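# Hang the shelf towel over the rail

## Task

Pick up the towel lying on the low shelf and drape it across the rail so that a substantial portion hangs down on both sides. The rail must remain upright, and the robot must not topple or be left leaning, since either counts as failure. When finished, release the towel and move the robot away from it.

## Robot and tools

ROBOT. A LinearBot: an omnidirectional wheeled base with a column about 1.7 m tall. A carriage slides up and down the column (lift_m) and carries two identical six-joint arms, left and right, each ending in a two-finger gripper. The arm bases sit about 0.57 m + lift_m above the floor, and carriage parts hang about 0.15 m below them. A hand reaches up to 0.78 m from its shoulder but only about 0.38 m below its arm base. A hand is about 0.16 m long and 0.1 m wide (0.14 m open). Parked arm joints 1 to 6: 0, 0.05, 0.05, 1.45, 0, 0. With both parked, the robot is about 0.85 m wide and 0.65 m long.

CAMERAS. carriage_camera is fixed on the carriage, facing forward and tilted about 20 degrees down. left_wrist_camera and right_wrist_camera look out past each gripper's fingertips. Calibration data (K, distortion, T_world_to_cam) are given in the base frame.

FRAMES AND UNITS. Distances are in metres and angles in radians. Base frame: origin on the floor below the base centre, x forward, y left, z up. The left_hand and right_hand readings are in this frame. Each is the point between that gripper's pads, with quat_wxyz giving its orientation; the hand's z axis runs along the fingers, and the fingers open along its y axis. base_odometry is in the frame of the base at scene start. It counts wheel rotation only, so slip shows as travel. Heading is in rad, positive left, from -3.142 to 3.142.

TOOL move. Sends one action and returns the state plus images. The action uses "base", "joints" or both, plus optional "speeds" and "min_time_s". All motions start together.
- "base": an offset from the base's last reported position, with exactly one key. translate_m is a forward (+) or backward drive, -2 to 2 m. strafe_m is a sideways drive, left positive, -2 to 2 m. rotate_rad is a turn in place, counter-clockwise/left positive, -6.3 to 6.3 rad.
- "joints": absolute targets, one key per joint, each arm named separately. lift_m 0 to 1. For each arm (prefix left_ or right_):
  - joint1_rad -2.617 to 3.054: turns the arm about vertical; 0 is forward, positive left.
  - joint2_rad 0 to 3.141: shoulder; 0 is the upper arm back and level, 1.57 upright, 3.14 forward and level.
  - joint3_rad 0 to 3.141: elbow; 0 folded, 3.14 straight.
  - joint4_rad ±1.57: wrist pitch; positive lifts the fingertips.
  - joint5_rad ±1.57: wrist yaw; positive swings the fingertips right.
  - joint6_rad ±2.094: roll about the finger direction.
  - gripper_m 0 to 0.093: pad gap in metres.
  Joints not named in an action may still be driving toward an earlier target.
- "speeds": caps on top speed for this action only. translate_m and strafe_m 0.02 to 0.5 m/s, rotate_rad 0.05 to 1.57 rad/s, lift_m 0.08 to 0.25 m/s. The maximum is the default.
- "min_time_s": 0.1 to 8 s, the minimum duration of each arm or gripper motion. Using it keeps hand paths straighter.
- "cameras": a list of camera names, or "all". If omitted, all cameras return images; [] returns none.
An unknown key makes a call invalid. An out-of-range value gets it refused, and after a refusal the remaining move, wait and finished_scene calls in that reply are skipped. No action lasts over 15 s, and base drives time out at 14 s.

OTHER TOOLS. wait(seconds 0 to 10, cameras) lets time pass with no new command. zoom_image(camera, region [x0,y0,x1,y1] in pixels, at most 504x504, origin at the top-left) enlarges part of that camera's latest image. read_manual gives URDF licence text only. finished_scene(scene) ends the scene and cannot be undone, so the towel must already be hanging with the robot clear.

RESULT LINES. "move" reads "done", or else the worst status. base_status and joint_status can read done, off_target (stopped short, may still push), contact_stop or time_out (target dropped, holding), not_followed (the arm command was withheld because the arms would nearly touch), or limit_stop_at_motor_heat. on_its_own lists things the robot did without being commanded. joint_positions holds the readings. motor_effort is a percentage of max, with the peak in brackets; it is offset and noisy. If lift effort keeps dropping while lowering, a hand is resting on something. Joint torques wrap at ±28 N m for joints 1 to 3. "pictures" gives the image order.

CAUTIONS.
- Hand readings can be off, usually higher than the true hand, worse at long reach, and joints may stop short.
- Arms have no contact stop and keep pressing, so approach furniture gently.
- Never let the two arms collide or squeeze each other, and never grip one gripper's fingers with the other; this can end the scene.
- If a drive is blocked, back off about 0.2 m the way you came.
- Do not reverse under a table edge.
- Tipping risk is highest with the carriage high, arms extended or loaded, while pushing, or on abrupt stops. Only images reveal a lean.
- Arms held out heat up, even while you think. MOTOR HOT appears at 75 °C. At 100 °C the arm goes limp for 30 to 60 s and drops its load, so park arms between steps.
- Time passes while you compose replies, and the robot keeps holding its last command.
- For grip width: a gripper shut on nothing reads 0.000 to 0.003. To release, command a gap well above the current reading. A soft towel is crushed more as the target shrinks.
- Avoid dropping things, releasing moving items, slamming, and hard pushes. Keep the rail upright.

Each tool is called by a JSON object that holds its "name" and its "arguments".

## Session

{"name": "move", "arguments": {}}

Scene clock: 0.00 s.
Joint torques (N m): no reading
base_odometry: x=+0.000 y=+0.000 heading=+0.000
base_status: not commanded
joint_positions: lift_m=+0.300 left_joint1_rad=-0.008 left_joint2_rad=+0.036 left_joint3_rad=+0.050 left_joint4_rad=+1.462 left_joint5_rad=+0.046 left_joint6_rad=+0.033 left_gripper_m=+0.09396 right_joint1_rad=+0.002 right_joint2_rad=+0.046 right_joint3_rad=+0.038 right_joint4_rad=+1.455 right_joint5_rad=-0.001 right_joint6_rad=+0.034 right_gripper_m=+0.09396
joint_status: not commanded
motor_effort: lift_m=+23 drive_wheels=+1
left_hand: x=+0.2444 y=+0.2948 z=+1.3221 quat_wxyz=(+0.999, +0.024, +0.047, +0.011) (m; base frame)
right_hand: x=+0.2528 y=-0.3027 z=+1.3189 quat_wxyz=(+0.998, +0.001, +0.061, +0.018) (m; base frame)
pictures: carriage_camera, left_wrist_camera, right_wrist_camera

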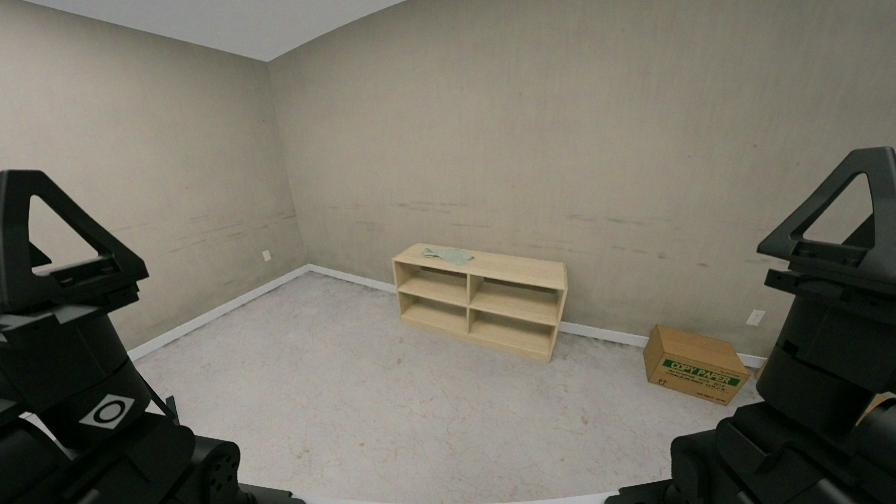

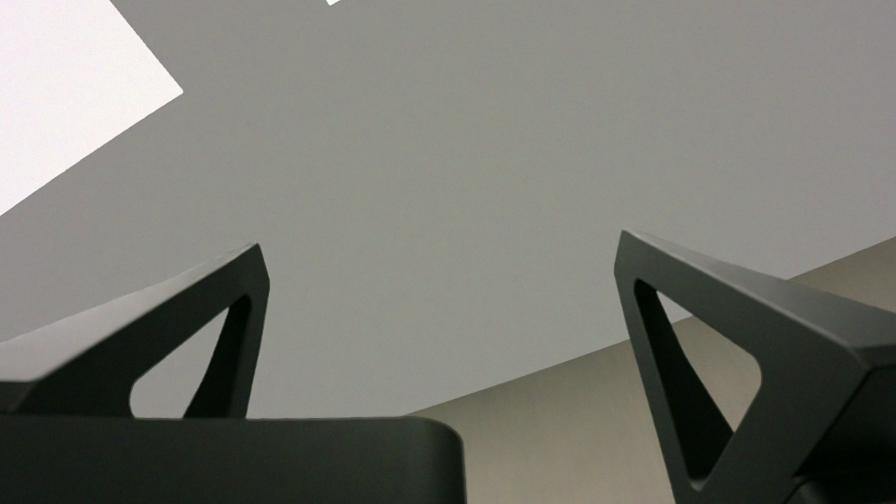

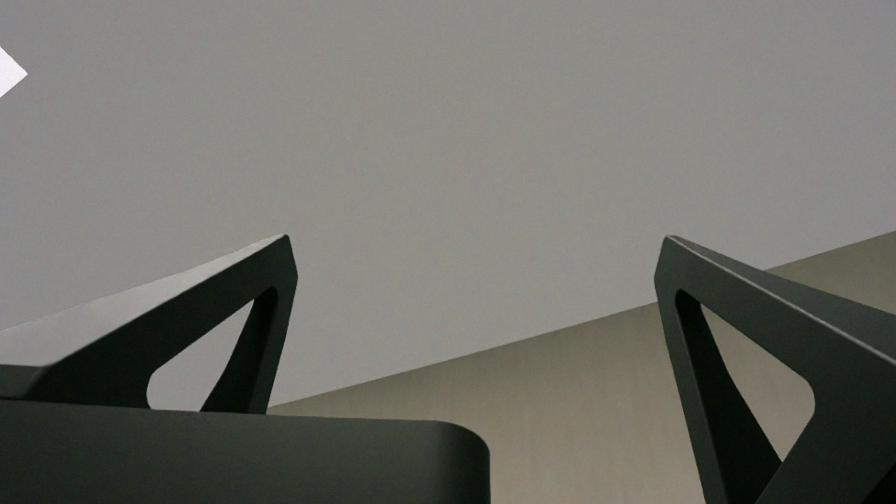

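{"name": "zoom_image", "arguments": {"camera": "carriage_camera", "region": [370, 220, 590, 370]}}

{"name": "move", "arguments": {"base": {"rotate_rad": -1.3}, "cameras": ["carriage_camera"]}}

Scaled by 2.291 from the camera's 896x504 image, which has a finer 1280x720 frame.

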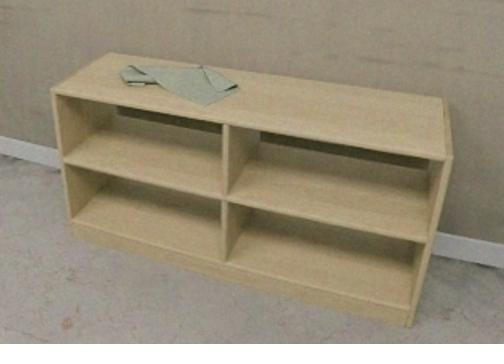

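Scene clock: 5.43 s.
Joint torques (N m): left_arm=[-0.25 3.93 5.65 -0.23 0.01 -0.08] | right_arm=[-0.23 3.77 6.02 -0.17 0.06 0.06]
move: done
base_odometry: x=+0.000 y=+0.000 heading=-1.300
base_status: done
joint_positions: lift_m=+0.300 left_joint1_rad=-0.008 left_joint2_rad=+0.036 left_joint3_rad=+0.050 left_joint4_rad=+1.462 left_joint5_rad=+0.046 left_joint6_rad=+0.033 left_gripper_m=+0.09396 right_joint1_rad=+0.002 right_joint2_rad=+0.046 right_joint3_rad=+0.038 right_joint4_rad=+1.455 right_joint5_rad=-0.001 right_joint6_rad=+0.034 right_gripper_m=+0.09396
joint_status: not commanded
motor_effort: lift_m=+23(23) drive_wheels=+6(14)
left_hand: x=+0.2444 y=+0.2948 z=+1.3221 quat_wxyz=(+0.999, +0.024, +0.047, +0.011) (m; base frame)
right_hand: x=+0.2528 y=-0.3027 z=+1.3189 quat_wxyz=(+0.998, +0.001, +0.061, +0.018) (m; base frame)
pictures: carriage_camera

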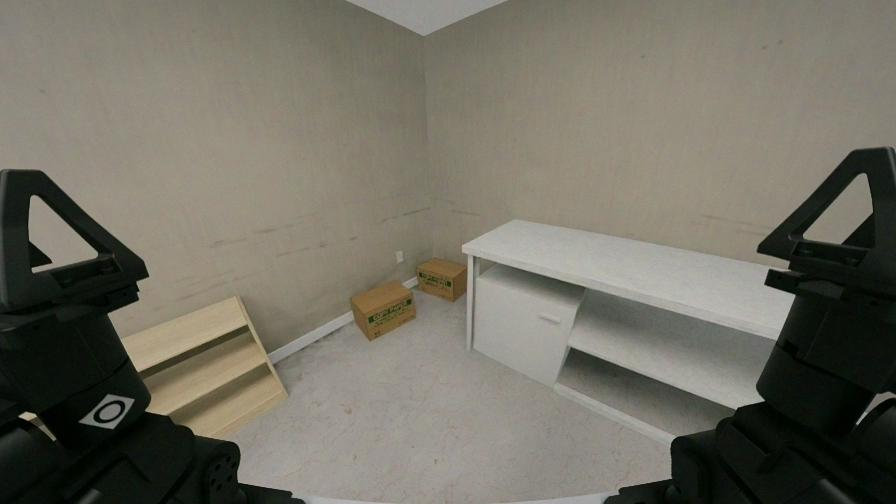

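{"name": "move", "arguments": {"base": {"rotate_rad": -1.5}, "cameras": ["carriage_camera"]}}

{"name": "move", "arguments": {"base": {"rotate_rad": -1.3}, "cameras": ["carriage_camera"]}}

Scene clock: 11.53 s.
Joint torques (N m): left_arm=[-0.29 3.92 5.72 -0.21 -0.02 -0.09] | right_arm=[-0.23 3.84 6 -0.16 0.07 0.06]
move: done
base_odometry: x=+0.000 y=+0.000 heading=-2.799
base_status: done
joint_positions: lift_m=+0.300 left_joint1_rad=-0.008 left_joint2_rad=+0.036 left_joint3_rad=+0.050 left_joint4_rad=+1.462 left_joint5_rad=+0.046 left_joint6_rad=+0.033 left_gripper_m=+0.09397 right_joint1_rad=+0.002 right_joint2_rad=+0.046 right_joint3_rad=+0.038 right_joint4_rad=+1.455 right_joint5_rad=-0.001 right_joint6_rad=+0.034 right_gripper_m=+0.09397
joint_status: not commanded
motor_effort: lift_m=+23(23) drive_wheels=+6(13)
left_hand: x=+0.2444 y=+0.2948 z=+1.3221 quat_wxyz=(+0.999, +0.024, +0.047, +0.011) (m; base frame)
right_hand: x=+0.2528 y=-0.3027 z=+1.3189 quat_wxyz=(+0.998, +0.001, +0.061, +0.018) (m; base frame)
pictures: carriage_camera

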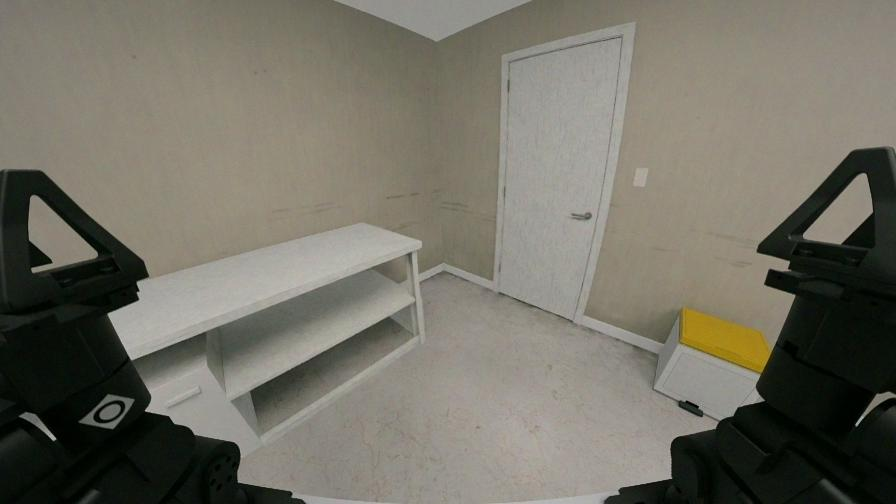

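Scene clock: 14.40 s.
Joint torques (N m): left_arm=[-0.27 3.92 5.68 -0.23 -0.01 -0.09] | right_arm=[-0.24 3.82 5.98 -0.18 0.08 0.06]
move: done
base_odometry: x=+0.000 y=+0.000 heading=+2.185
base_status: done
joint_positions: lift_m=+0.300 left_joint1_rad=-0.008 left_joint2_rad=+0.036 left_joint3_rad=+0.050 left_joint4_rad=+1.462 left_joint5_rad=+0.046 left_joint6_rad=+0.033 left_gripper_m=+0.09398 right_joint1_rad=+0.002 right_joint2_rad=+0.046 right_joint3_rad=+0.038 right_joint4_rad=+1.455 right_joint5_rad=-0.001 right_joint6_rad=+0.034 right_gripper_m=+0.09398
joint_status: not commanded
motor_effort: lift_m=+23(23) drive_wheels=+6(12)
left_hand: x=+0.2444 y=+0.2948 z=+1.3221 quat_wxyz=(+0.999, +0.024, +0.047, +0.011) (m; base frame)
right_hand: x=+0.2528 y=-0.3027 z=+1.3189 quat_wxyz=(+0.998, +0.001, +0.061, +0.018) (m; base frame)
pictures: carriage_camera

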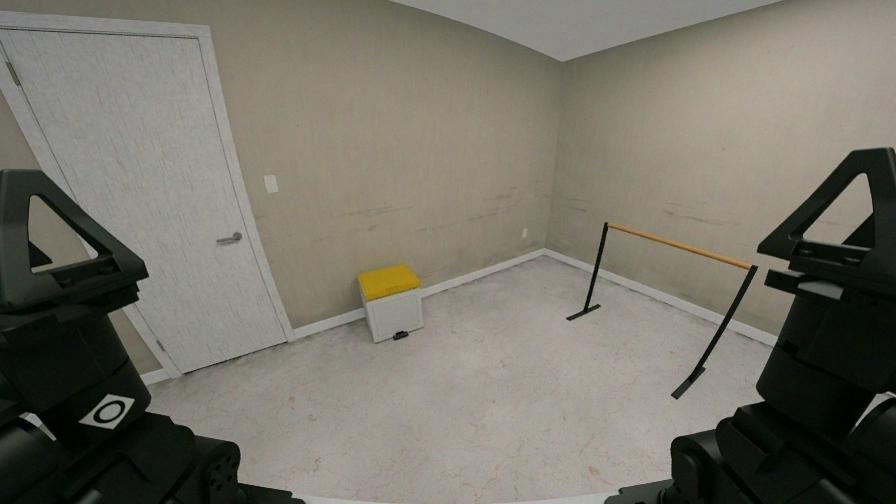

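{"name": "move", "arguments": {"base": {"rotate_rad": -2.606}, "cameras": ["carriage_camera"]}}

{"name": "move", "arguments": {"base": {"strafe_m": 0.676}, "cameras": []}}

{"name": "move", "arguments": {"base": {"translate_m": 0.75}, "cameras": ["carriage_camera"]}}

Scene clock: 68.47 s.
Joint torques (N m): left_arm=[-0.34 3.9 5.64 -0.21 0 -0.08] | right_arm=[-0.23 3.75 6.01 -0.18 0.07 0.07]
move: done
base_odometry: x=+0.000 y=+0.000 heading=-0.421
base_status: done
joint_positions: lift_m=+0.300 left_joint1_rad=-0.008 left_joint2_rad=+0.036 left_joint3_rad=+0.050 left_joint4_rad=+1.461 left_joint5_rad=+0.046 left_joint6_rad=+0.033 left_gripper_m=+0.09398 right_joint1_rad=+0.002 right_joint2_rad=+0.046 right_joint3_rad=+0.038 right_joint4_rad=+1.455 right_joint5_rad=-0.001 right_joint6_rad=+0.034 right_gripper_m=+0.09398
joint_status: not commanded
motor_effort: lift_m=+23(23) drive_wheels=+6(14)
left_hand: x=+0.2445 y=+0.2948 z=+1.3221 quat_wxyz=(+0.999, +0.024, +0.047, +0.011) (m; base frame)
right_hand: x=+0.2528 y=-0.3027 z=+1.3189 quat_wxyz=(+0.998, +0.001, +0.061, +0.018) (m; base frame)
pictures: carriage_camera

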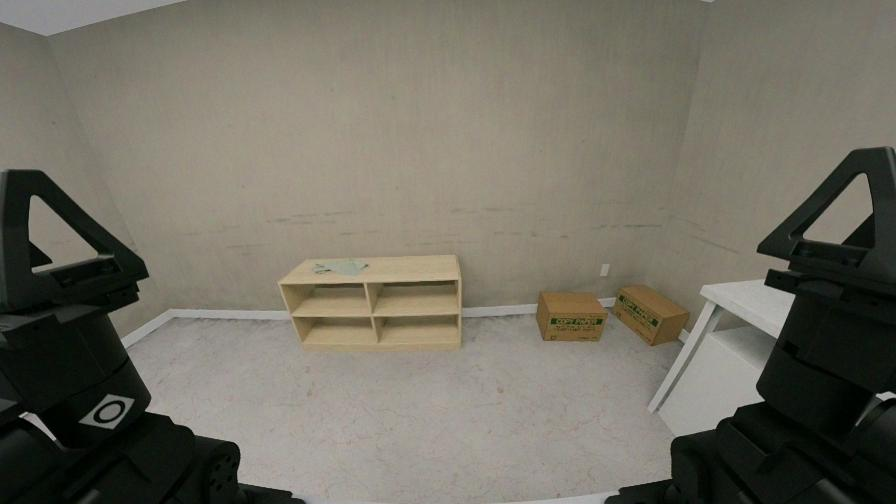

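Scene clock: 72.03 s.
Joint torques (N m): left_arm=[-0.35 3.9 5.65 -0.25 0.03 -0.07] | right_arm=[-0.13 3.84 6 -0.17 0.05 0.07]
move: done
base_odometry: x=+0.277 y=+0.617 heading=-0.422
base_status: done
joint_positions: lift_m=+0.300 left_joint1_rad=-0.009 left_joint2_rad=+0.036 left_joint3_rad=+0.050 left_joint4_rad=+1.461 left_joint5_rad=+0.046 left_joint6_rad=+0.033 left_gripper_m=+0.09398 right_joint1_rad=+0.002 right_joint2_rad=+0.046 right_joint3_rad=+0.038 right_joint4_rad=+1.455 right_joint5_rad=-0.001 right_joint6_rad=+0.034 right_gripper_m=+0.09398
joint_status: not commanded
motor_effort: lift_m=+23(23) drive_wheels=-6(18)
left_hand: x=+0.2445 y=+0.2948 z=+1.3221 quat_wxyz=(+0.999, +0.024, +0.047, +0.011) (m; base frame)
right_hand: x=+0.2528 y=-0.3026 z=+1.3189 quat_wxyz=(+0.998, +0.000, +0.061, +0.018) (m; base frame)
pictures: none
No camera images: "cameras" was empty.

Scene clock: 75.80 s.
Joint torques (N m): left_arm=[-0.34 3.9 5.63 -0.21 0 -0.09] | right_arm=[-0.21 3.77 5.97 -0.18 0.07 0.06]
move: done
base_odometry: x=+0.962 y=+0.310 heading=-0.421
base_status: done
joint_positions: lift_m=+0.300 left_joint1_rad=-0.009 left_joint2_rad=+0.036 left_joint3_rad=+0.050 left_joint4_rad=+1.461 left_joint5_rad=+0.046 left_joint6_rad=+0.033 left_gripper_m=+0.09398 right_joint1_rad=+0.002 right_joint2_rad=+0.046 right_joint3_rad=+0.038 right_joint4_rad=+1.455 right_joint5_rad=-0.001 right_joint6_rad=+0.034 right_gripper_m=+0.09398
joint_status: not commanded
motor_effort: lift_m=+23(23) drive_wheels=-3(13)
left_hand: x=+0.2447 y=+0.2948 z=+1.3220 quat_wxyz=(+0.999, +0.024, +0.048, +0.011) (m; base frame)
right_hand: x=+0.2529 y=-0.3026 z=+1.3189 quat_wxyz=(+0.998, +0.000, +0.062, +0.018) (m; base frame)
pictures: carriage_camera

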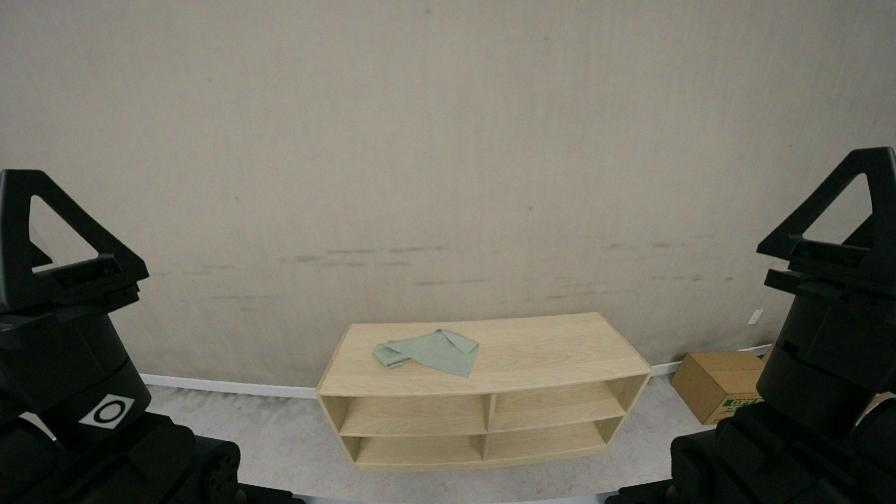

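{"name": "zoom_image", "arguments": {"camera": "carriage_camera", "region": [310, 300, 550, 440]}}

Scaled by 2.100 from the camera's 896x504 image, which has a finer 1280x720 frame.

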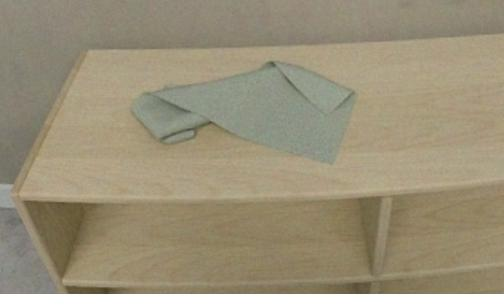

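{"name": "move", "arguments": {"base": {"strafe_m": 0.25}, "joints": {"lift_m": 0.34, "right_joint1_rad": 0.0, "right_joint2_rad": 2.603, "right_joint3_rad": 1.303, "right_joint4_rad": -0.271, "right_joint5_rad": 0.0, "right_joint6_rad": 0.0, "right_gripper_m": 0.07}, "min_time_s": 2.5, "cameras": []}}

{"name": "move", "arguments": {"base": {"translate_m": 0.15}, "speeds": {"translate_m": 0.2}, "cameras": ["carriage_camera", "right_wrist_camera"]}}

Scene clock: 118.40 s.
Joint torques (N m): left_arm=[-0.24 3.89 5.57 -0.22 0.02 -0.07] | right_arm=[-0.34 -10.73 4.53 0.14 0.11 -0.09]
move: done
base_odometry: x=+1.064 y=+0.538 heading=-0.422
base_status: done
joint_positions: lift_m=+0.340 left_joint1_rad=-0.009 left_joint2_rad=+0.036 left_joint3_rad=+0.050 left_joint4_rad=+1.460 left_joint5_rad=+0.046 left_joint6_rad=+0.033 left_gripper_m=+0.09398 right_joint1_rad=+0.002 right_joint2_rad=+2.581 right_joint3_rad=+1.290 right_joint4_rad=-0.253 right_joint5_rad=-0.002 right_joint6_rad=+0.014 right_gripper_m=+0.07014
joint_status: all done
motor_effort: lift_m=+24(30) drive_wheels=-2(11)
left_hand: x=+0.2446 y=+0.2948 z=+1.3620 quat_wxyz=(+0.999, +0.024, +0.048, +0.011) (m; base frame)
right_hand: x=+0.5964 y=-0.3020 z=+0.7202 quat_wxyz=(+0.013, +0.006, +1.000, +0.001) (m; base frame)
pictures: none
No camera images: "cameras" was empty.

Scene clock: 120.23 s.
Joint torques (N m): left_arm=[-0.29 3.81 5.68 -0.21 0.02 -0.1] | right_arm=[-0.36 -10.95 4.21 0.24 0.1 -0.07]
move: done
base_odometry: x=+1.201 y=+0.477 heading=-0.421
base_status: done
joint_positions: lift_m=+0.340 left_joint1_rad=-0.009 left_joint2_rad=+0.036 left_joint3_rad=+0.050 left_joint4_rad=+1.460 left_joint5_rad=+0.046 left_joint6_rad=+0.033 left_gripper_m=+0.09398 right_joint1_rad=+0.002 right_joint2_rad=+2.581 right_joint3_rad=+1.294 right_joint4_rad=-0.259 right_joint5_rad=-0.002 right_joint6_rad=+0.014 right_gripper_m=+0.07014
joint_status: not commanded
motor_effort: lift_m=+24(24) drive_wheels=-4(11)
left_hand: x=+0.2446 y=+0.2948 z=+1.3620 quat_wxyz=(+0.999, +0.024, +0.048, +0.011) (m; base frame)
right_hand: x=+0.5966 y=-0.3020 z=+0.7206 quat_wxyz=(+0.012, +0.006, +1.000, +0.001) (m; base frame)
pictures: carriage_camera, right_wrist_camera
camera_calibration:
carriage_camera: T_world_to_cam=[[-0.00554303, -0.999684, -0.0245377, 0.03678], [-0.377596, 0.0248139, -0.925638, 1.30547], [0.925954, 0.00413448, -0.377614, 0.367215], [0, 0, 0, 1]] pos_world=[0.15312, 0.00285626, 1.34796]
right_wrist_camera: T_world_to_cam=[[-0.0326326, -0.997578, -0.0614238, -0.228149], [-0.832597, -0.00686558, 0.553837, 0.107569], [-0.552917, 0.0692144, -0.830356, 1.07585], [0, 0, 0, 1]] pos_world=[0.67697, -0.301322, 0.819746]

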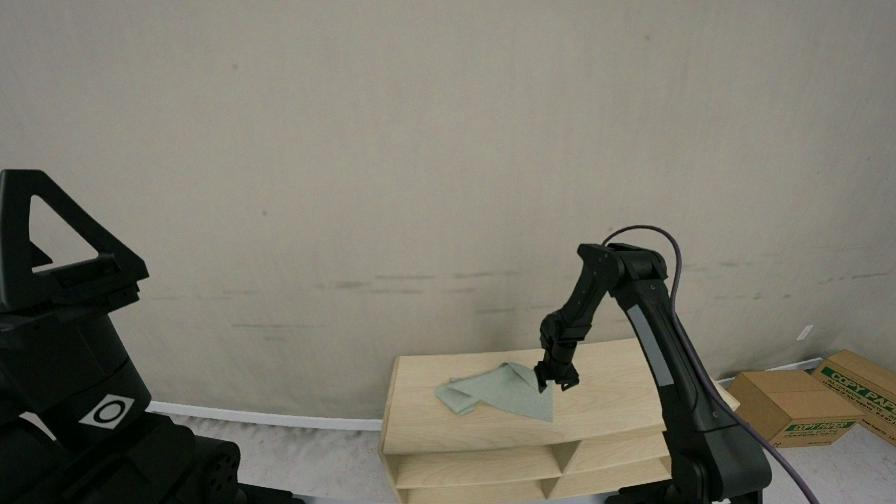

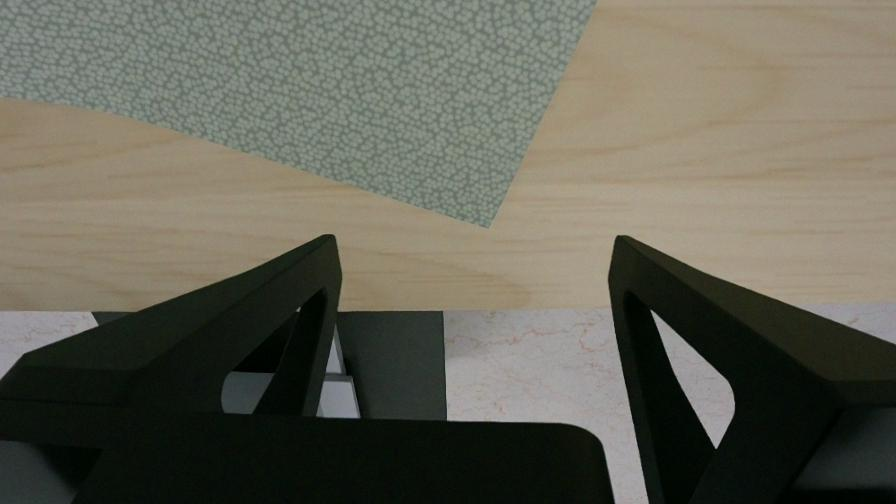

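{"name": "move", "arguments": {"joints": {"lift_m": 0.25, "right_joint1_rad": 0.043, "right_joint2_rad": 2.446, "right_joint3_rad": 1.146, "right_joint4_rad": -0.271, "right_joint5_rad": 0.0, "right_joint6_rad": -0.45, "right_gripper_m": 0.062}, "min_time_s": 1.5, "cameras": ["carriage_camera", "right_wrist_camera"]}}

Scene clock: 135.20 s.
Joint torques (N m): left_arm=[-0.21 3.85 5.64 -0.19 0.01 -0.08] | right_arm=[0.4 -15.19 2.44 0.17 0.1 -0.04]
move: done
base_odometry: x=+1.201 y=+0.477 heading=-0.421
base_status: not commanded
joint_positions: lift_m=+0.250 left_joint1_rad=-0.009 left_joint2_rad=+0.036 left_joint3_rad=+0.050 left_joint4_rad=+1.460 left_joint5_rad=+0.046 left_joint6_rad=+0.033 left_gripper_m=+0.09398 right_joint1_rad=+0.036 right_joint2_rad=+2.482 right_joint3_rad=+1.154 right_joint4_rad=-0.261 right_joint5_rad=-0.005 right_joint6_rad=-0.435 right_gripper_m=+0.06213
joint_status: all done
motor_effort: lift_m=+19(20) drive_wheels=+5(5)
left_hand: x=+0.2446 y=+0.2948 z=+1.2726 quat_wxyz=(+0.999, +0.024, +0.048, +0.011) (m; base frame)
right_hand: x=+0.5618 y=-0.2898 z=+0.6475 quat_wxyz=(-0.009, -0.233, +0.972, +0.004) (m; base frame)
pictures: carriage_camera, right_wrist_camera
camera_calibration:
carriage_camera: T_world_to_cam=[[-0.00554303, -0.999684, -0.0245377, 0.0345888], [-0.377596, 0.0248139, -0.925638, 1.22281], [0.925954, 0.00413448, -0.377614, 0.333494], [0, 0, 0, 1]] pos_world=[0.15312, 0.00285626, 1.25866]
right_wrist_camera: T_world_to_cam=[[0.431867, -0.899172, -0.0705749, -0.448166], [-0.711738, -0.387814, 0.585686, -0.0797784], [-0.554003, -0.202708, -0.807459, 0.902002], [0, 0, 0, 1]] pos_world=[0.636478, -0.251074, 0.743426]

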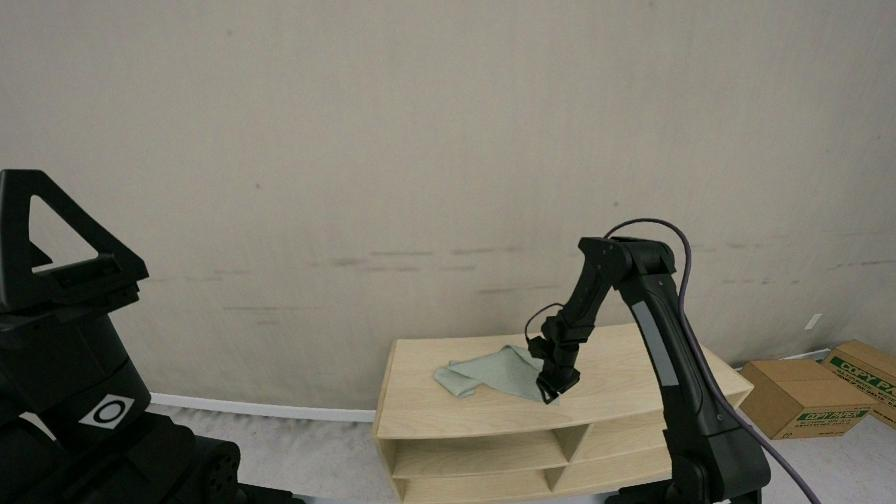

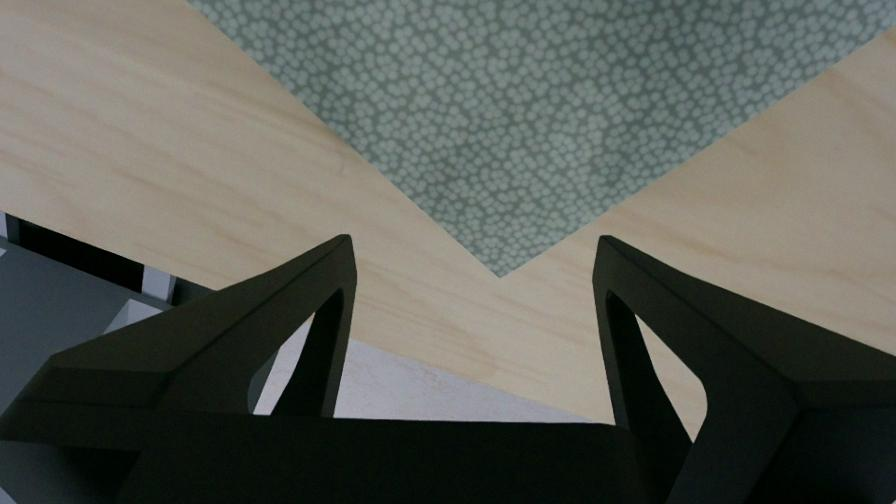

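{"name": "move", "arguments": {"joints": {"lift_m": 0.212}, "speeds": {"lift_m": 0.08}, "cameras": ["right_wrist_camera"]}}

Scene clock: 139.57 s.
Joint torques (N m): left_arm=[-0.24 3.92 5.63 -0.19 0.01 -0.09] | right_arm=[0.2 -9.87 2.81 0.65 -0.1 -0.09]
move: done
base_odometry: x=+1.201 y=+0.477 heading=-0.421
base_status: not commanded
joint_positions: lift_m=+0.213 left_joint1_rad=-0.009 left_joint2_rad=+0.036 left_joint3_rad=+0.050 left_joint4_rad=+1.460 left_joint5_rad=+0.046 left_joint6_rad=+0.033 left_gripper_m=+0.09398 right_joint1_rad=+0.039 right_joint2_rad=+2.423 right_joint3_rad=+1.154 right_joint4_rad=-0.309 right_joint5_rad=+0.012 right_joint6_rad=-0.436 right_gripper_m=+0.06211
joint_status: all done
motor_effort: lift_m=+18(18) drive_wheels=+5(5)
left_hand: x=+0.2446 y=+0.2948 z=+1.2348 quat_wxyz=(+0.999, +0.024, +0.048, +0.011) (m; base frame)
right_hand: x=+0.5677 y=-0.2914 z=+0.6289 quat_wxyz=(-0.005, -0.236, +0.972, -0.005) (m; base frame)
pictures: right_wrist_camera
camera_calibration:
right_wrist_camera: T_world_to_cam=[[0.436912, -0.898067, -0.0508247, -0.468432], [-0.716704, -0.381709, 0.583639, -0.0594684], [-0.543547, -0.218573, -0.810421, 0.881286], [0, 0, 0, 1]] pos_world=[0.641063, -0.250758, 0.725113]

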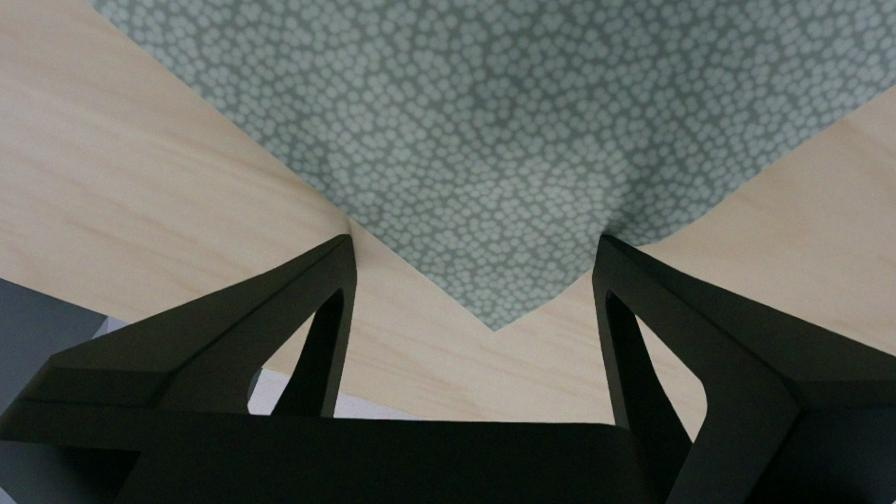

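{"name": "move", "arguments": {"joints": {"right_gripper_m": 0.0}, "min_time_s": 2.0, "cameras": ["right_wrist_camera"]}}

Scene clock: 149.60 s.
Joint torques (N m): left_arm=[-0.2 3.95 5.57 -0.2 0.02 -0.09] | right_arm=[0.31 -9.94 2.86 0.4 -0.48 -0.08]
move: done
base_odometry: x=+1.201 y=+0.477 heading=-0.421
base_status: not commanded
joint_positions: lift_m=+0.213 left_joint1_rad=-0.009 left_joint2_rad=+0.036 left_joint3_rad=+0.050 left_joint4_rad=+1.460 left_joint5_rad=+0.046 left_joint6_rad=+0.033 left_gripper_m=+0.09398 right_joint1_rad=+0.038 right_joint2_rad=+2.423 right_joint3_rad=+1.154 right_joint4_rad=-0.275 right_joint5_rad=+0.046 right_joint6_rad=-0.437 right_gripper_m=+0.00299
joint_status: all done
motor_effort: lift_m=+18(18) drive_wheels=+5(5)
left_hand: x=+0.2446 y=+0.2948 z=+1.2348 quat_wxyz=(+0.999, +0.024, +0.048, +0.011) (m; base frame)
right_hand: x=+0.5761 y=-0.2972 z=+0.6292 quat_wxyz=(+0.008, -0.235, +0.972, -0.025) (m; base frame)
pictures: right_wrist_camera
camera_calibration:
right_wrist_camera: T_world_to_cam=[[0.436911, -0.89948, -0.00663144, -0.505591], [-0.737206, -0.362293, 0.570325, -0.0298087], [-0.515399, -0.244293, -0.821392, 0.867788], [0, 0, 0, 1]] pos_world=[0.646181, -0.253575, 0.726442]

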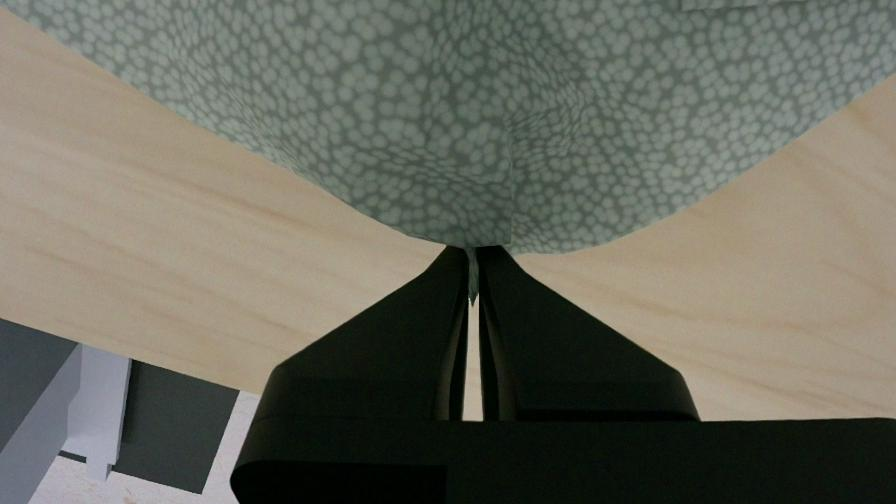

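{"name": "move", "arguments": {"joints": {"lift_m": 0.6}, "speeds": {"lift_m": 0.15}, "cameras": ["carriage_camera", "right_wrist_camera"]}}

Scene clock: 154.70 s.
Joint torques (N m): left_arm=[-0.25 3.89 5.65 -0.21 0 -0.07] | right_arm=[0.29 -10.65 2.89 0.35 -0.07 -0.07]
move: done
base_odometry: x=+1.201 y=+0.477 heading=-0.421
base_status: not commanded
joint_positions: lift_m=+0.600 left_joint1_rad=-0.009 left_joint2_rad=+0.036 left_joint3_rad=+0.050 left_joint4_rad=+1.460 left_joint5_rad=+0.046 left_joint6_rad=+0.033 left_gripper_m=+0.09398 right_joint1_rad=+0.038 right_joint2_rad=+2.431 right_joint3_rad=+1.151 right_joint4_rad=-0.274 right_joint5_rad=+0.008 right_joint6_rad=-0.437 right_gripper_m=+0.00289
joint_status: all done
motor_effort: lift_m=+25(30) drive_wheels=+5(5)
left_hand: x=+0.2446 y=+0.2948 z=+1.6219 quat_wxyz=(+0.999, +0.024, +0.048, +0.011) (m; base frame)
right_hand: x=+0.5725 y=-0.2909 z=+1.0131 quat_wxyz=(+0.007, -0.235, +0.972, -0.005) (m; base frame)
pictures: carriage_camera, right_wrist_camera
camera_calibration:
carriage_camera: T_world_to_cam=[[-0.00554303, -0.999684, -0.0245377, 0.0431573], [-0.377596, 0.0248139, -0.925638, 1.54605], [0.925954, 0.00413448, -0.377614, 0.465357], [0, 0, 0, 1]] pos_world=[0.15312, 0.00285626, 1.60786]
right_wrist_camera: T_world_to_cam=[[0.437324, -0.898168, -0.0451822, -0.456514], [-0.730475, -0.38408, 0.564702, -0.253589], [-0.524551, -0.213953, -0.824057, 1.19964], [0, 0, 0, 1]] pos_world=[0.643674, -0.25076, 1.11114]

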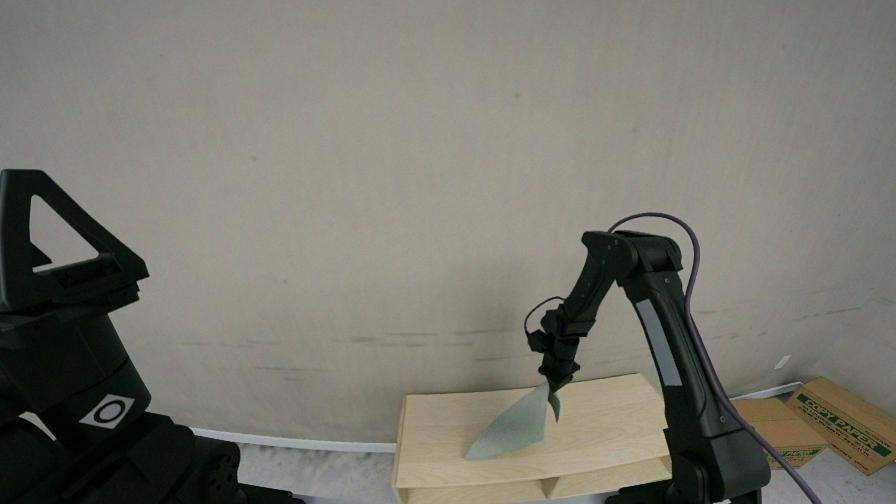

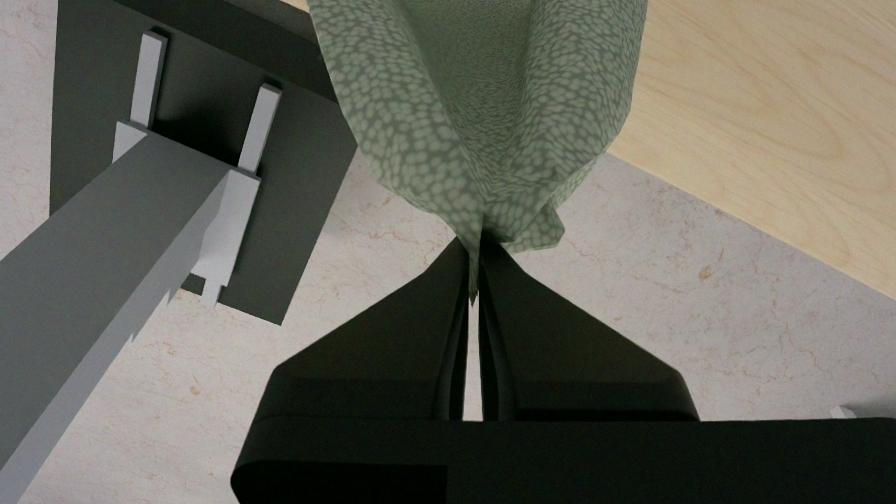

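{"name": "move", "arguments": {"joints": {"lift_m": 0.75}, "speeds": {"lift_m": 0.15}, "cameras": ["carriage_camera"]}}

Scene clock: 160.50 s.
Joint torques (N m): left_arm=[-0.25 3.9 5.57 -0.18 0.02 -0.1] | right_arm=[0.29 -10.84 3.04 0.32 -0.05 -0.08]
move: done
base_odometry: x=+1.201 y=+0.477 heading=-0.421
base_status: not commanded
joint_positions: lift_m=+0.750 left_joint1_rad=-0.009 left_joint2_rad=+0.036 left_joint3_rad=+0.050 left_joint4_rad=+1.460 left_joint5_rad=+0.046 left_joint6_rad=+0.033 left_gripper_m=+0.09398 right_joint1_rad=+0.038 right_joint2_rad=+2.435 right_joint3_rad=+1.150 right_joint4_rad=-0.273 right_joint5_rad=+0.008 right_joint6_rad=-0.437 right_gripper_m=+0.00289
joint_status: all done
motor_effort: lift_m=+25(30) drive_wheels=+5(5)
left_hand: x=+0.2446 y=+0.2948 z=+1.7719 quat_wxyz=(+0.999, +0.024, +0.048, +0.011) (m; base frame)
right_hand: x=+0.5713 y=-0.2909 z=+1.1618 quat_wxyz=(+0.006, -0.235, +0.972, -0.005) (m; base frame)
pictures: carriage_camera
camera_calibration:
carriage_camera: T_world_to_cam=[[-0.00554303, -0.999684, -0.0245377, 0.0468404], [-0.377596, 0.0248139, -0.925638, 1.68498], [0.925954, 0.00413448, -0.377614, 0.522036], [0, 0, 0, 1]] pos_world=[0.15312, 0.00285626, 1.75796]

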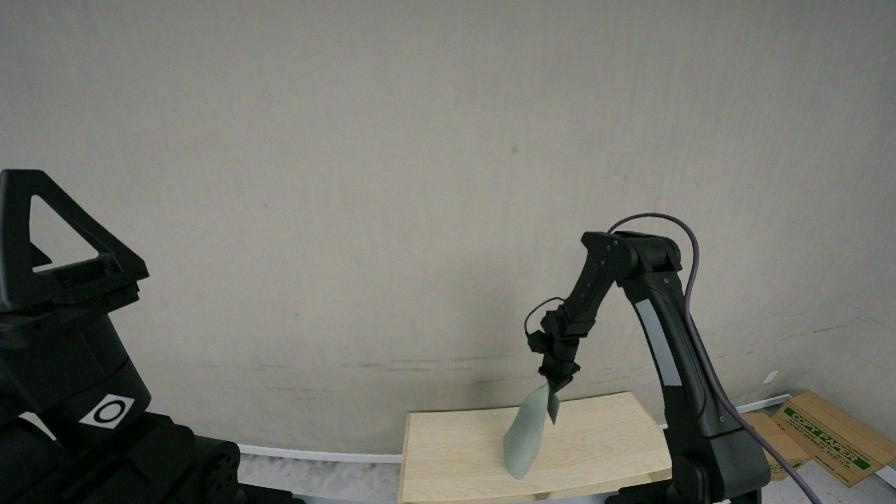

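{"name": "move", "arguments": {"base": {"translate_m": -0.45}, "cameras": []}}

{"name": "move", "arguments": {"base": {"rotate_rad": 1.402}, "joints": {"lift_m": 0.55}, "speeds": {"rotate_rad": 0.8}, "cameras": ["carriage_camera"]}}

{"name": "move", "arguments": {"base": {"strafe_m": 1.26}, "cameras": ["carriage_camera"]}}

Scene clock: 178.03 s.
Joint torques (N m): left_arm=[-0.28 3.92 5.71 -0.19 0 -0.08] | right_arm=[0.23 -10.85 2.93 0.34 -0.03 -0.08]
move: done
base_odometry: x=+0.791 y=+0.661 heading=-0.421
base_status: done
joint_positions: lift_m=+0.750 left_joint1_rad=-0.009 left_joint2_rad=+0.036 left_joint3_rad=+0.050 left_joint4_rad=+1.460 left_joint5_rad=+0.046 left_joint6_rad=+0.033 left_gripper_m=+0.09398 right_joint1_rad=+0.039 right_joint2_rad=+2.435 right_joint3_rad=+1.150 right_joint4_rad=-0.272 right_joint5_rad=+0.006 right_joint6_rad=-0.437 right_gripper_m=+0.00289
joint_status: not commanded
motor_effort: lift_m=+25(25) drive_wheels=-1(12)
left_hand: x=+0.2448 y=+0.2947 z=+1.7719 quat_wxyz=(+0.999, +0.024, +0.048, +0.011) (m; base frame)
right_hand: x=+0.5716 y=-0.2904 z=+1.1618 quat_wxyz=(+0.006, -0.235, +0.972, -0.004) (m; base frame)
pictures: none
No camera images: "cameras" was empty.

Scene clock: 181.10 s.
Joint torques (N m): left_arm=[-0.23 3.88 5.65 -0.2 0 -0.08] | right_arm=[-0.12 -11.06 3.14 0.3 -0.04 -0.07]
move: done
base_odometry: x=+0.791 y=+0.661 heading=+0.981
base_status: done
joint_positions: lift_m=+0.550 left_joint1_rad=-0.009 left_joint2_rad=+0.036 left_joint3_rad=+0.050 left_joint4_rad=+1.459 left_joint5_rad=+0.046 left_joint6_rad=+0.033 left_gripper_m=+0.09399 right_joint1_rad=+0.042 right_joint2_rad=+2.436 right_joint3_rad=+1.149 right_joint4_rad=-0.271 right_joint5_rad=+0.006 right_joint6_rad=-0.437 right_gripper_m=+0.00288
joint_status: all done
motor_effort: lift_m=+20(20) drive_wheels=+7(13)
left_hand: x=+0.2449 y=+0.2947 z=+1.5725 quat_wxyz=(+0.998, +0.024, +0.048, +0.011) (m; base frame)
right_hand: x=+0.5707 y=-0.2893 z=+0.9618 quat_wxyz=(+0.005, -0.237, +0.971, -0.004) (m; base frame)
pictures: carriage_camera
camera_calibration:
carriage_camera: T_world_to_cam=[[-0.00554303, -0.999684, -0.0245377, 0.0419476], [-0.377596, 0.0248139, -0.925638, 1.50041], [0.925954, 0.00413448, -0.377614, 0.44674], [0, 0, 0, 1]] pos_world=[0.15312, 0.00285626, 1.55856]

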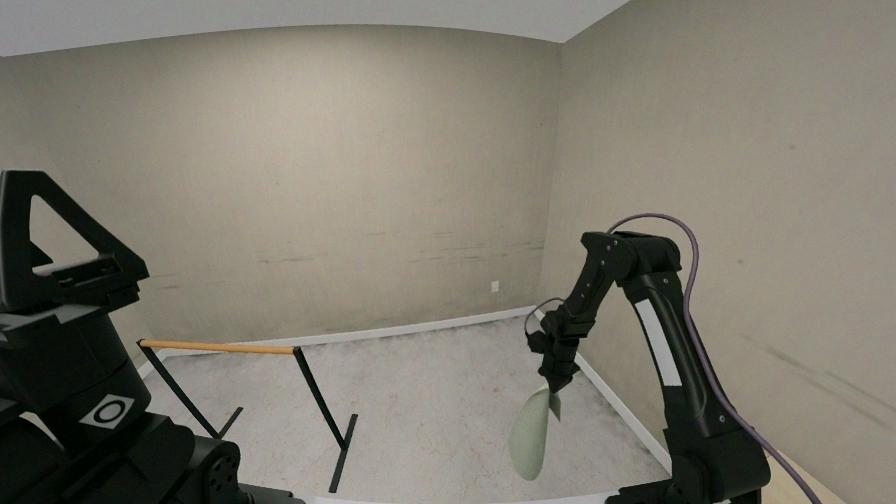

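Scene clock: 185.90 s.
Joint torques (N m): left_arm=[-0.25 3.84 5.56 -0.2 -0.01 -0.09] | right_arm=[0.02 -10.99 3.21 0.32 -0.05 -0.05]
move: done
base_odometry: x=-0.257 y=+1.361 heading=+0.982
base_status: done
joint_positions: lift_m=+0.550 left_joint1_rad=-0.009 left_joint2_rad=+0.036 left_joint3_rad=+0.050 left_joint4_rad=+1.459 left_joint5_rad=+0.046 left_joint6_rad=+0.033 left_gripper_m=+0.09399 right_joint1_rad=+0.043 right_joint2_rad=+2.436 right_joint3_rad=+1.149 right_joint4_rad=-0.271 right_joint5_rad=+0.006 right_joint6_rad=-0.437 right_gripper_m=+0.00288
joint_status: not commanded
motor_effort: lift_m=+20(20) drive_wheels=-7(18)
left_hand: x=+0.2449 y=+0.2947 z=+1.5725 quat_wxyz=(+0.998, +0.024, +0.048, +0.011) (m; base frame)
right_hand: x=+0.5707 y=-0.2888 z=+0.9618 quat_wxyz=(+0.005, -0.238, +0.971, -0.004) (m; base frame)
pictures: carriage_camera
camera_calibration:
carriage_camera: T_world_to_cam=[[-0.00554303, -0.999684, -0.0245377, 0.0419476], [-0.377596, 0.0248139, -0.925638, 1.50041], [0.925954, 0.00413448, -0.377614, 0.44674], [0, 0, 0, 1]] pos_world=[0.15312, 0.00285626, 1.55856]

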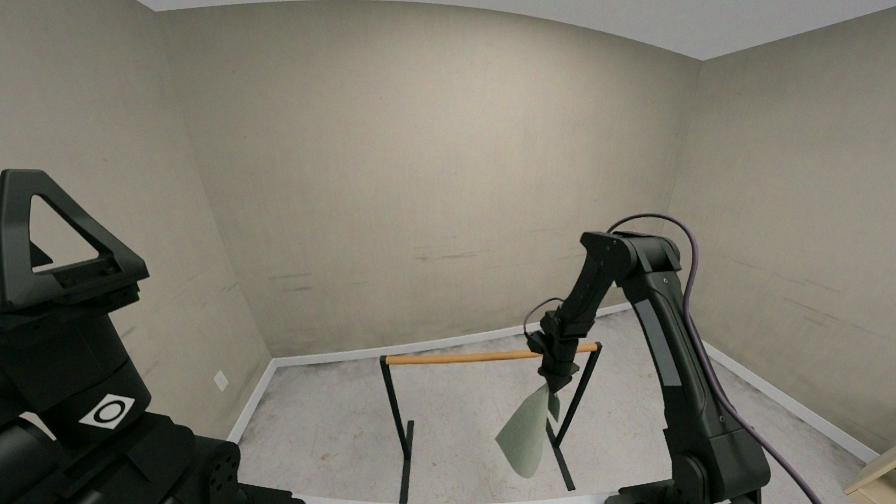

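{"name": "move", "arguments": {"base": {"translate_m": -0.22}, "joints": {"lift_m": 0.5, "right_joint1_rad": 0.02, "right_joint2_rad": 2.72, "right_joint3_rad": 1.92, "right_joint4_rad": 0.015, "right_joint5_rad": 0.0, "right_joint6_rad": 0.0}, "min_time_s": 2.0, "cameras": ["carriage_camera", "right_wrist_camera"]}}

Scene clock: 204.67 s.
Joint torques (N m): left_arm=[-0.21 3.97 5.63 -0.2 0 -0.09] | right_arm=[-0.95 -14.16 8.92 1.82 -0.01 0.25]
move: done
base_odometry: x=-0.379 y=+1.178 heading=+0.982
base_status: done
joint_positions: lift_m=+0.500 left_joint1_rad=-0.009 left_joint2_rad=+0.036 left_joint3_rad=+0.050 left_joint4_rad=+1.459 left_joint5_rad=+0.046 left_joint6_rad=+0.033 left_gripper_m=+0.09399 right_joint1_rad=+0.027 right_joint2_rad=+2.690 right_joint3_rad=+1.896 right_joint4_rad=-0.003 right_joint5_rad=+0.006 right_joint6_rad=-0.015 right_gripper_m=+0.00288
joint_status: all done
motor_effort: lift_m=+20(20) drive_wheels=+0(10)
left_hand: x=+0.2449 y=+0.2947 z=+1.5225 quat_wxyz=(+0.998, +0.024, +0.048, +0.011) (m; base frame)
right_hand: x=+0.8648 y=-0.2866 z=+1.0120 quat_wxyz=(+0.378, -0.018, +0.926, +0.000) (m; base frame)
pictures: carriage_camera, right_wrist_camera
camera_calibration:
carriage_camera: T_world_to_cam=[[-0.00554303, -0.999684, -0.0245377, 0.0407207], [-0.377596, 0.0248139, -0.925638, 1.45413], [0.925954, 0.00413448, -0.377614, 0.42786], [0, 0, 0, 1]] pos_world=[0.15312, 0.00285626, 1.50856]
right_wrist_camera: T_world_to_cam=[[0.0586706, -0.997354, -0.0429294, -0.283791], [-0.985445, -0.0509898, -0.162168, 1.01364], [0.159549, 0.051819, -0.985829, 1.00128], [0, 0, 0, 1]] pos_world=[0.855778, -0.283241, 1.13929]

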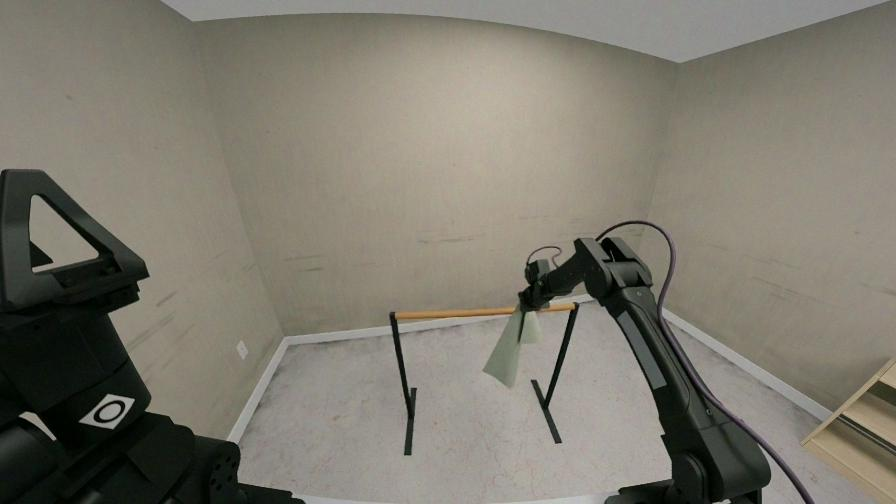

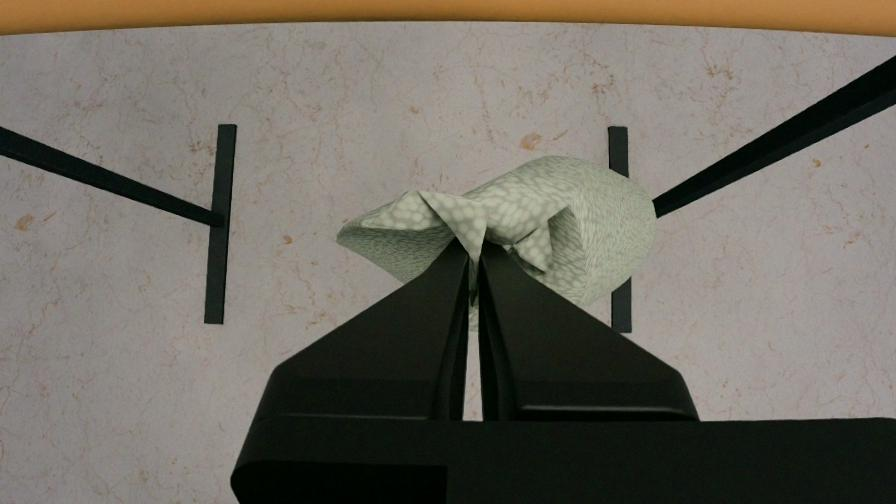

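{"name": "move", "arguments": {"base": {"translate_m": 0.37}, "joints": {"lift_m": 0.46}, "speeds": {"translate_m": 0.15}, "cameras": ["carriage_camera", "right_wrist_camera"]}}

Scene clock: 220.30 s.
Joint torques (N m): left_arm=[-0.24 3.77 5.82 -0.18 0.02 -0.09] | right_arm=[-0.83 -16.1 8.05 1.73 0 0.2]
move: done
base_odometry: x=-0.174 y=+1.486 heading=+0.983
base_status: done
joint_positions: lift_m=+0.460 left_joint1_rad=-0.009 left_joint2_rad=+0.036 left_joint3_rad=+0.050 left_joint4_rad=+1.459 left_joint5_rad=+0.046 left_joint6_rad=+0.033 left_gripper_m=+0.09399 right_joint1_rad=+0.026 right_joint2_rad=+2.711 right_joint3_rad=+1.906 right_joint4_rad=+0.006 right_joint5_rad=+0.006 right_joint6_rad=-0.013 right_gripper_m=+0.00288
joint_status: all done
motor_effort: lift_m=+20(21) drive_wheels=+5(9)
left_hand: x=+0.2450 y=+0.2947 z=+1.4823 quat_wxyz=(+0.998, +0.024, +0.048, +0.011) (m; base frame)
right_hand: x=+0.8652 y=-0.2870 z=+0.9639 quat_wxyz=(+0.377, -0.017, +0.926, +0.000) (m; base frame)
pictures: carriage_camera, right_wrist_camera
camera_calibration:
carriage_camera: T_world_to_cam=[[-0.00554303, -0.999684, -0.0245377, 0.0397368], [-0.377596, 0.0248139, -0.925638, 1.41701], [0.925954, 0.00413448, -0.377614, 0.412717], [0, 0, 0, 1]] pos_world=[0.15312, 0.00285626, 1.46846]
right_wrist_camera: T_world_to_cam=[[0.0570284, -0.997388, -0.0443287, -0.283491], [-0.985956, -0.0492827, -0.159569, 1.0047], [0.156968, 0.0528061, -0.986191, 0.956637], [0, 0, 0, 1]] pos_world=[0.856591, -0.283752, 1.09118]

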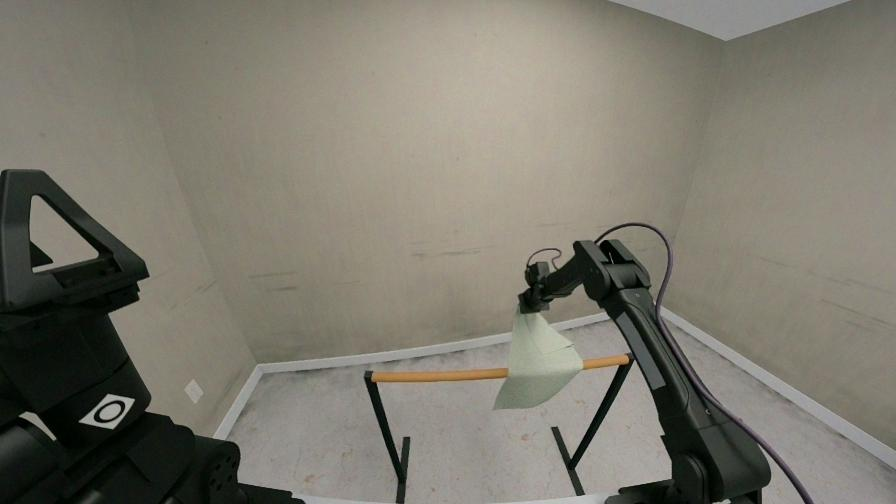

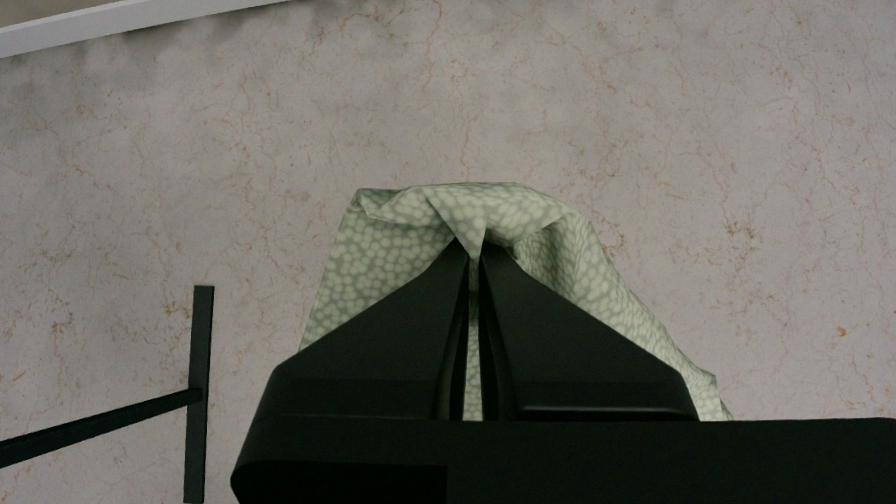

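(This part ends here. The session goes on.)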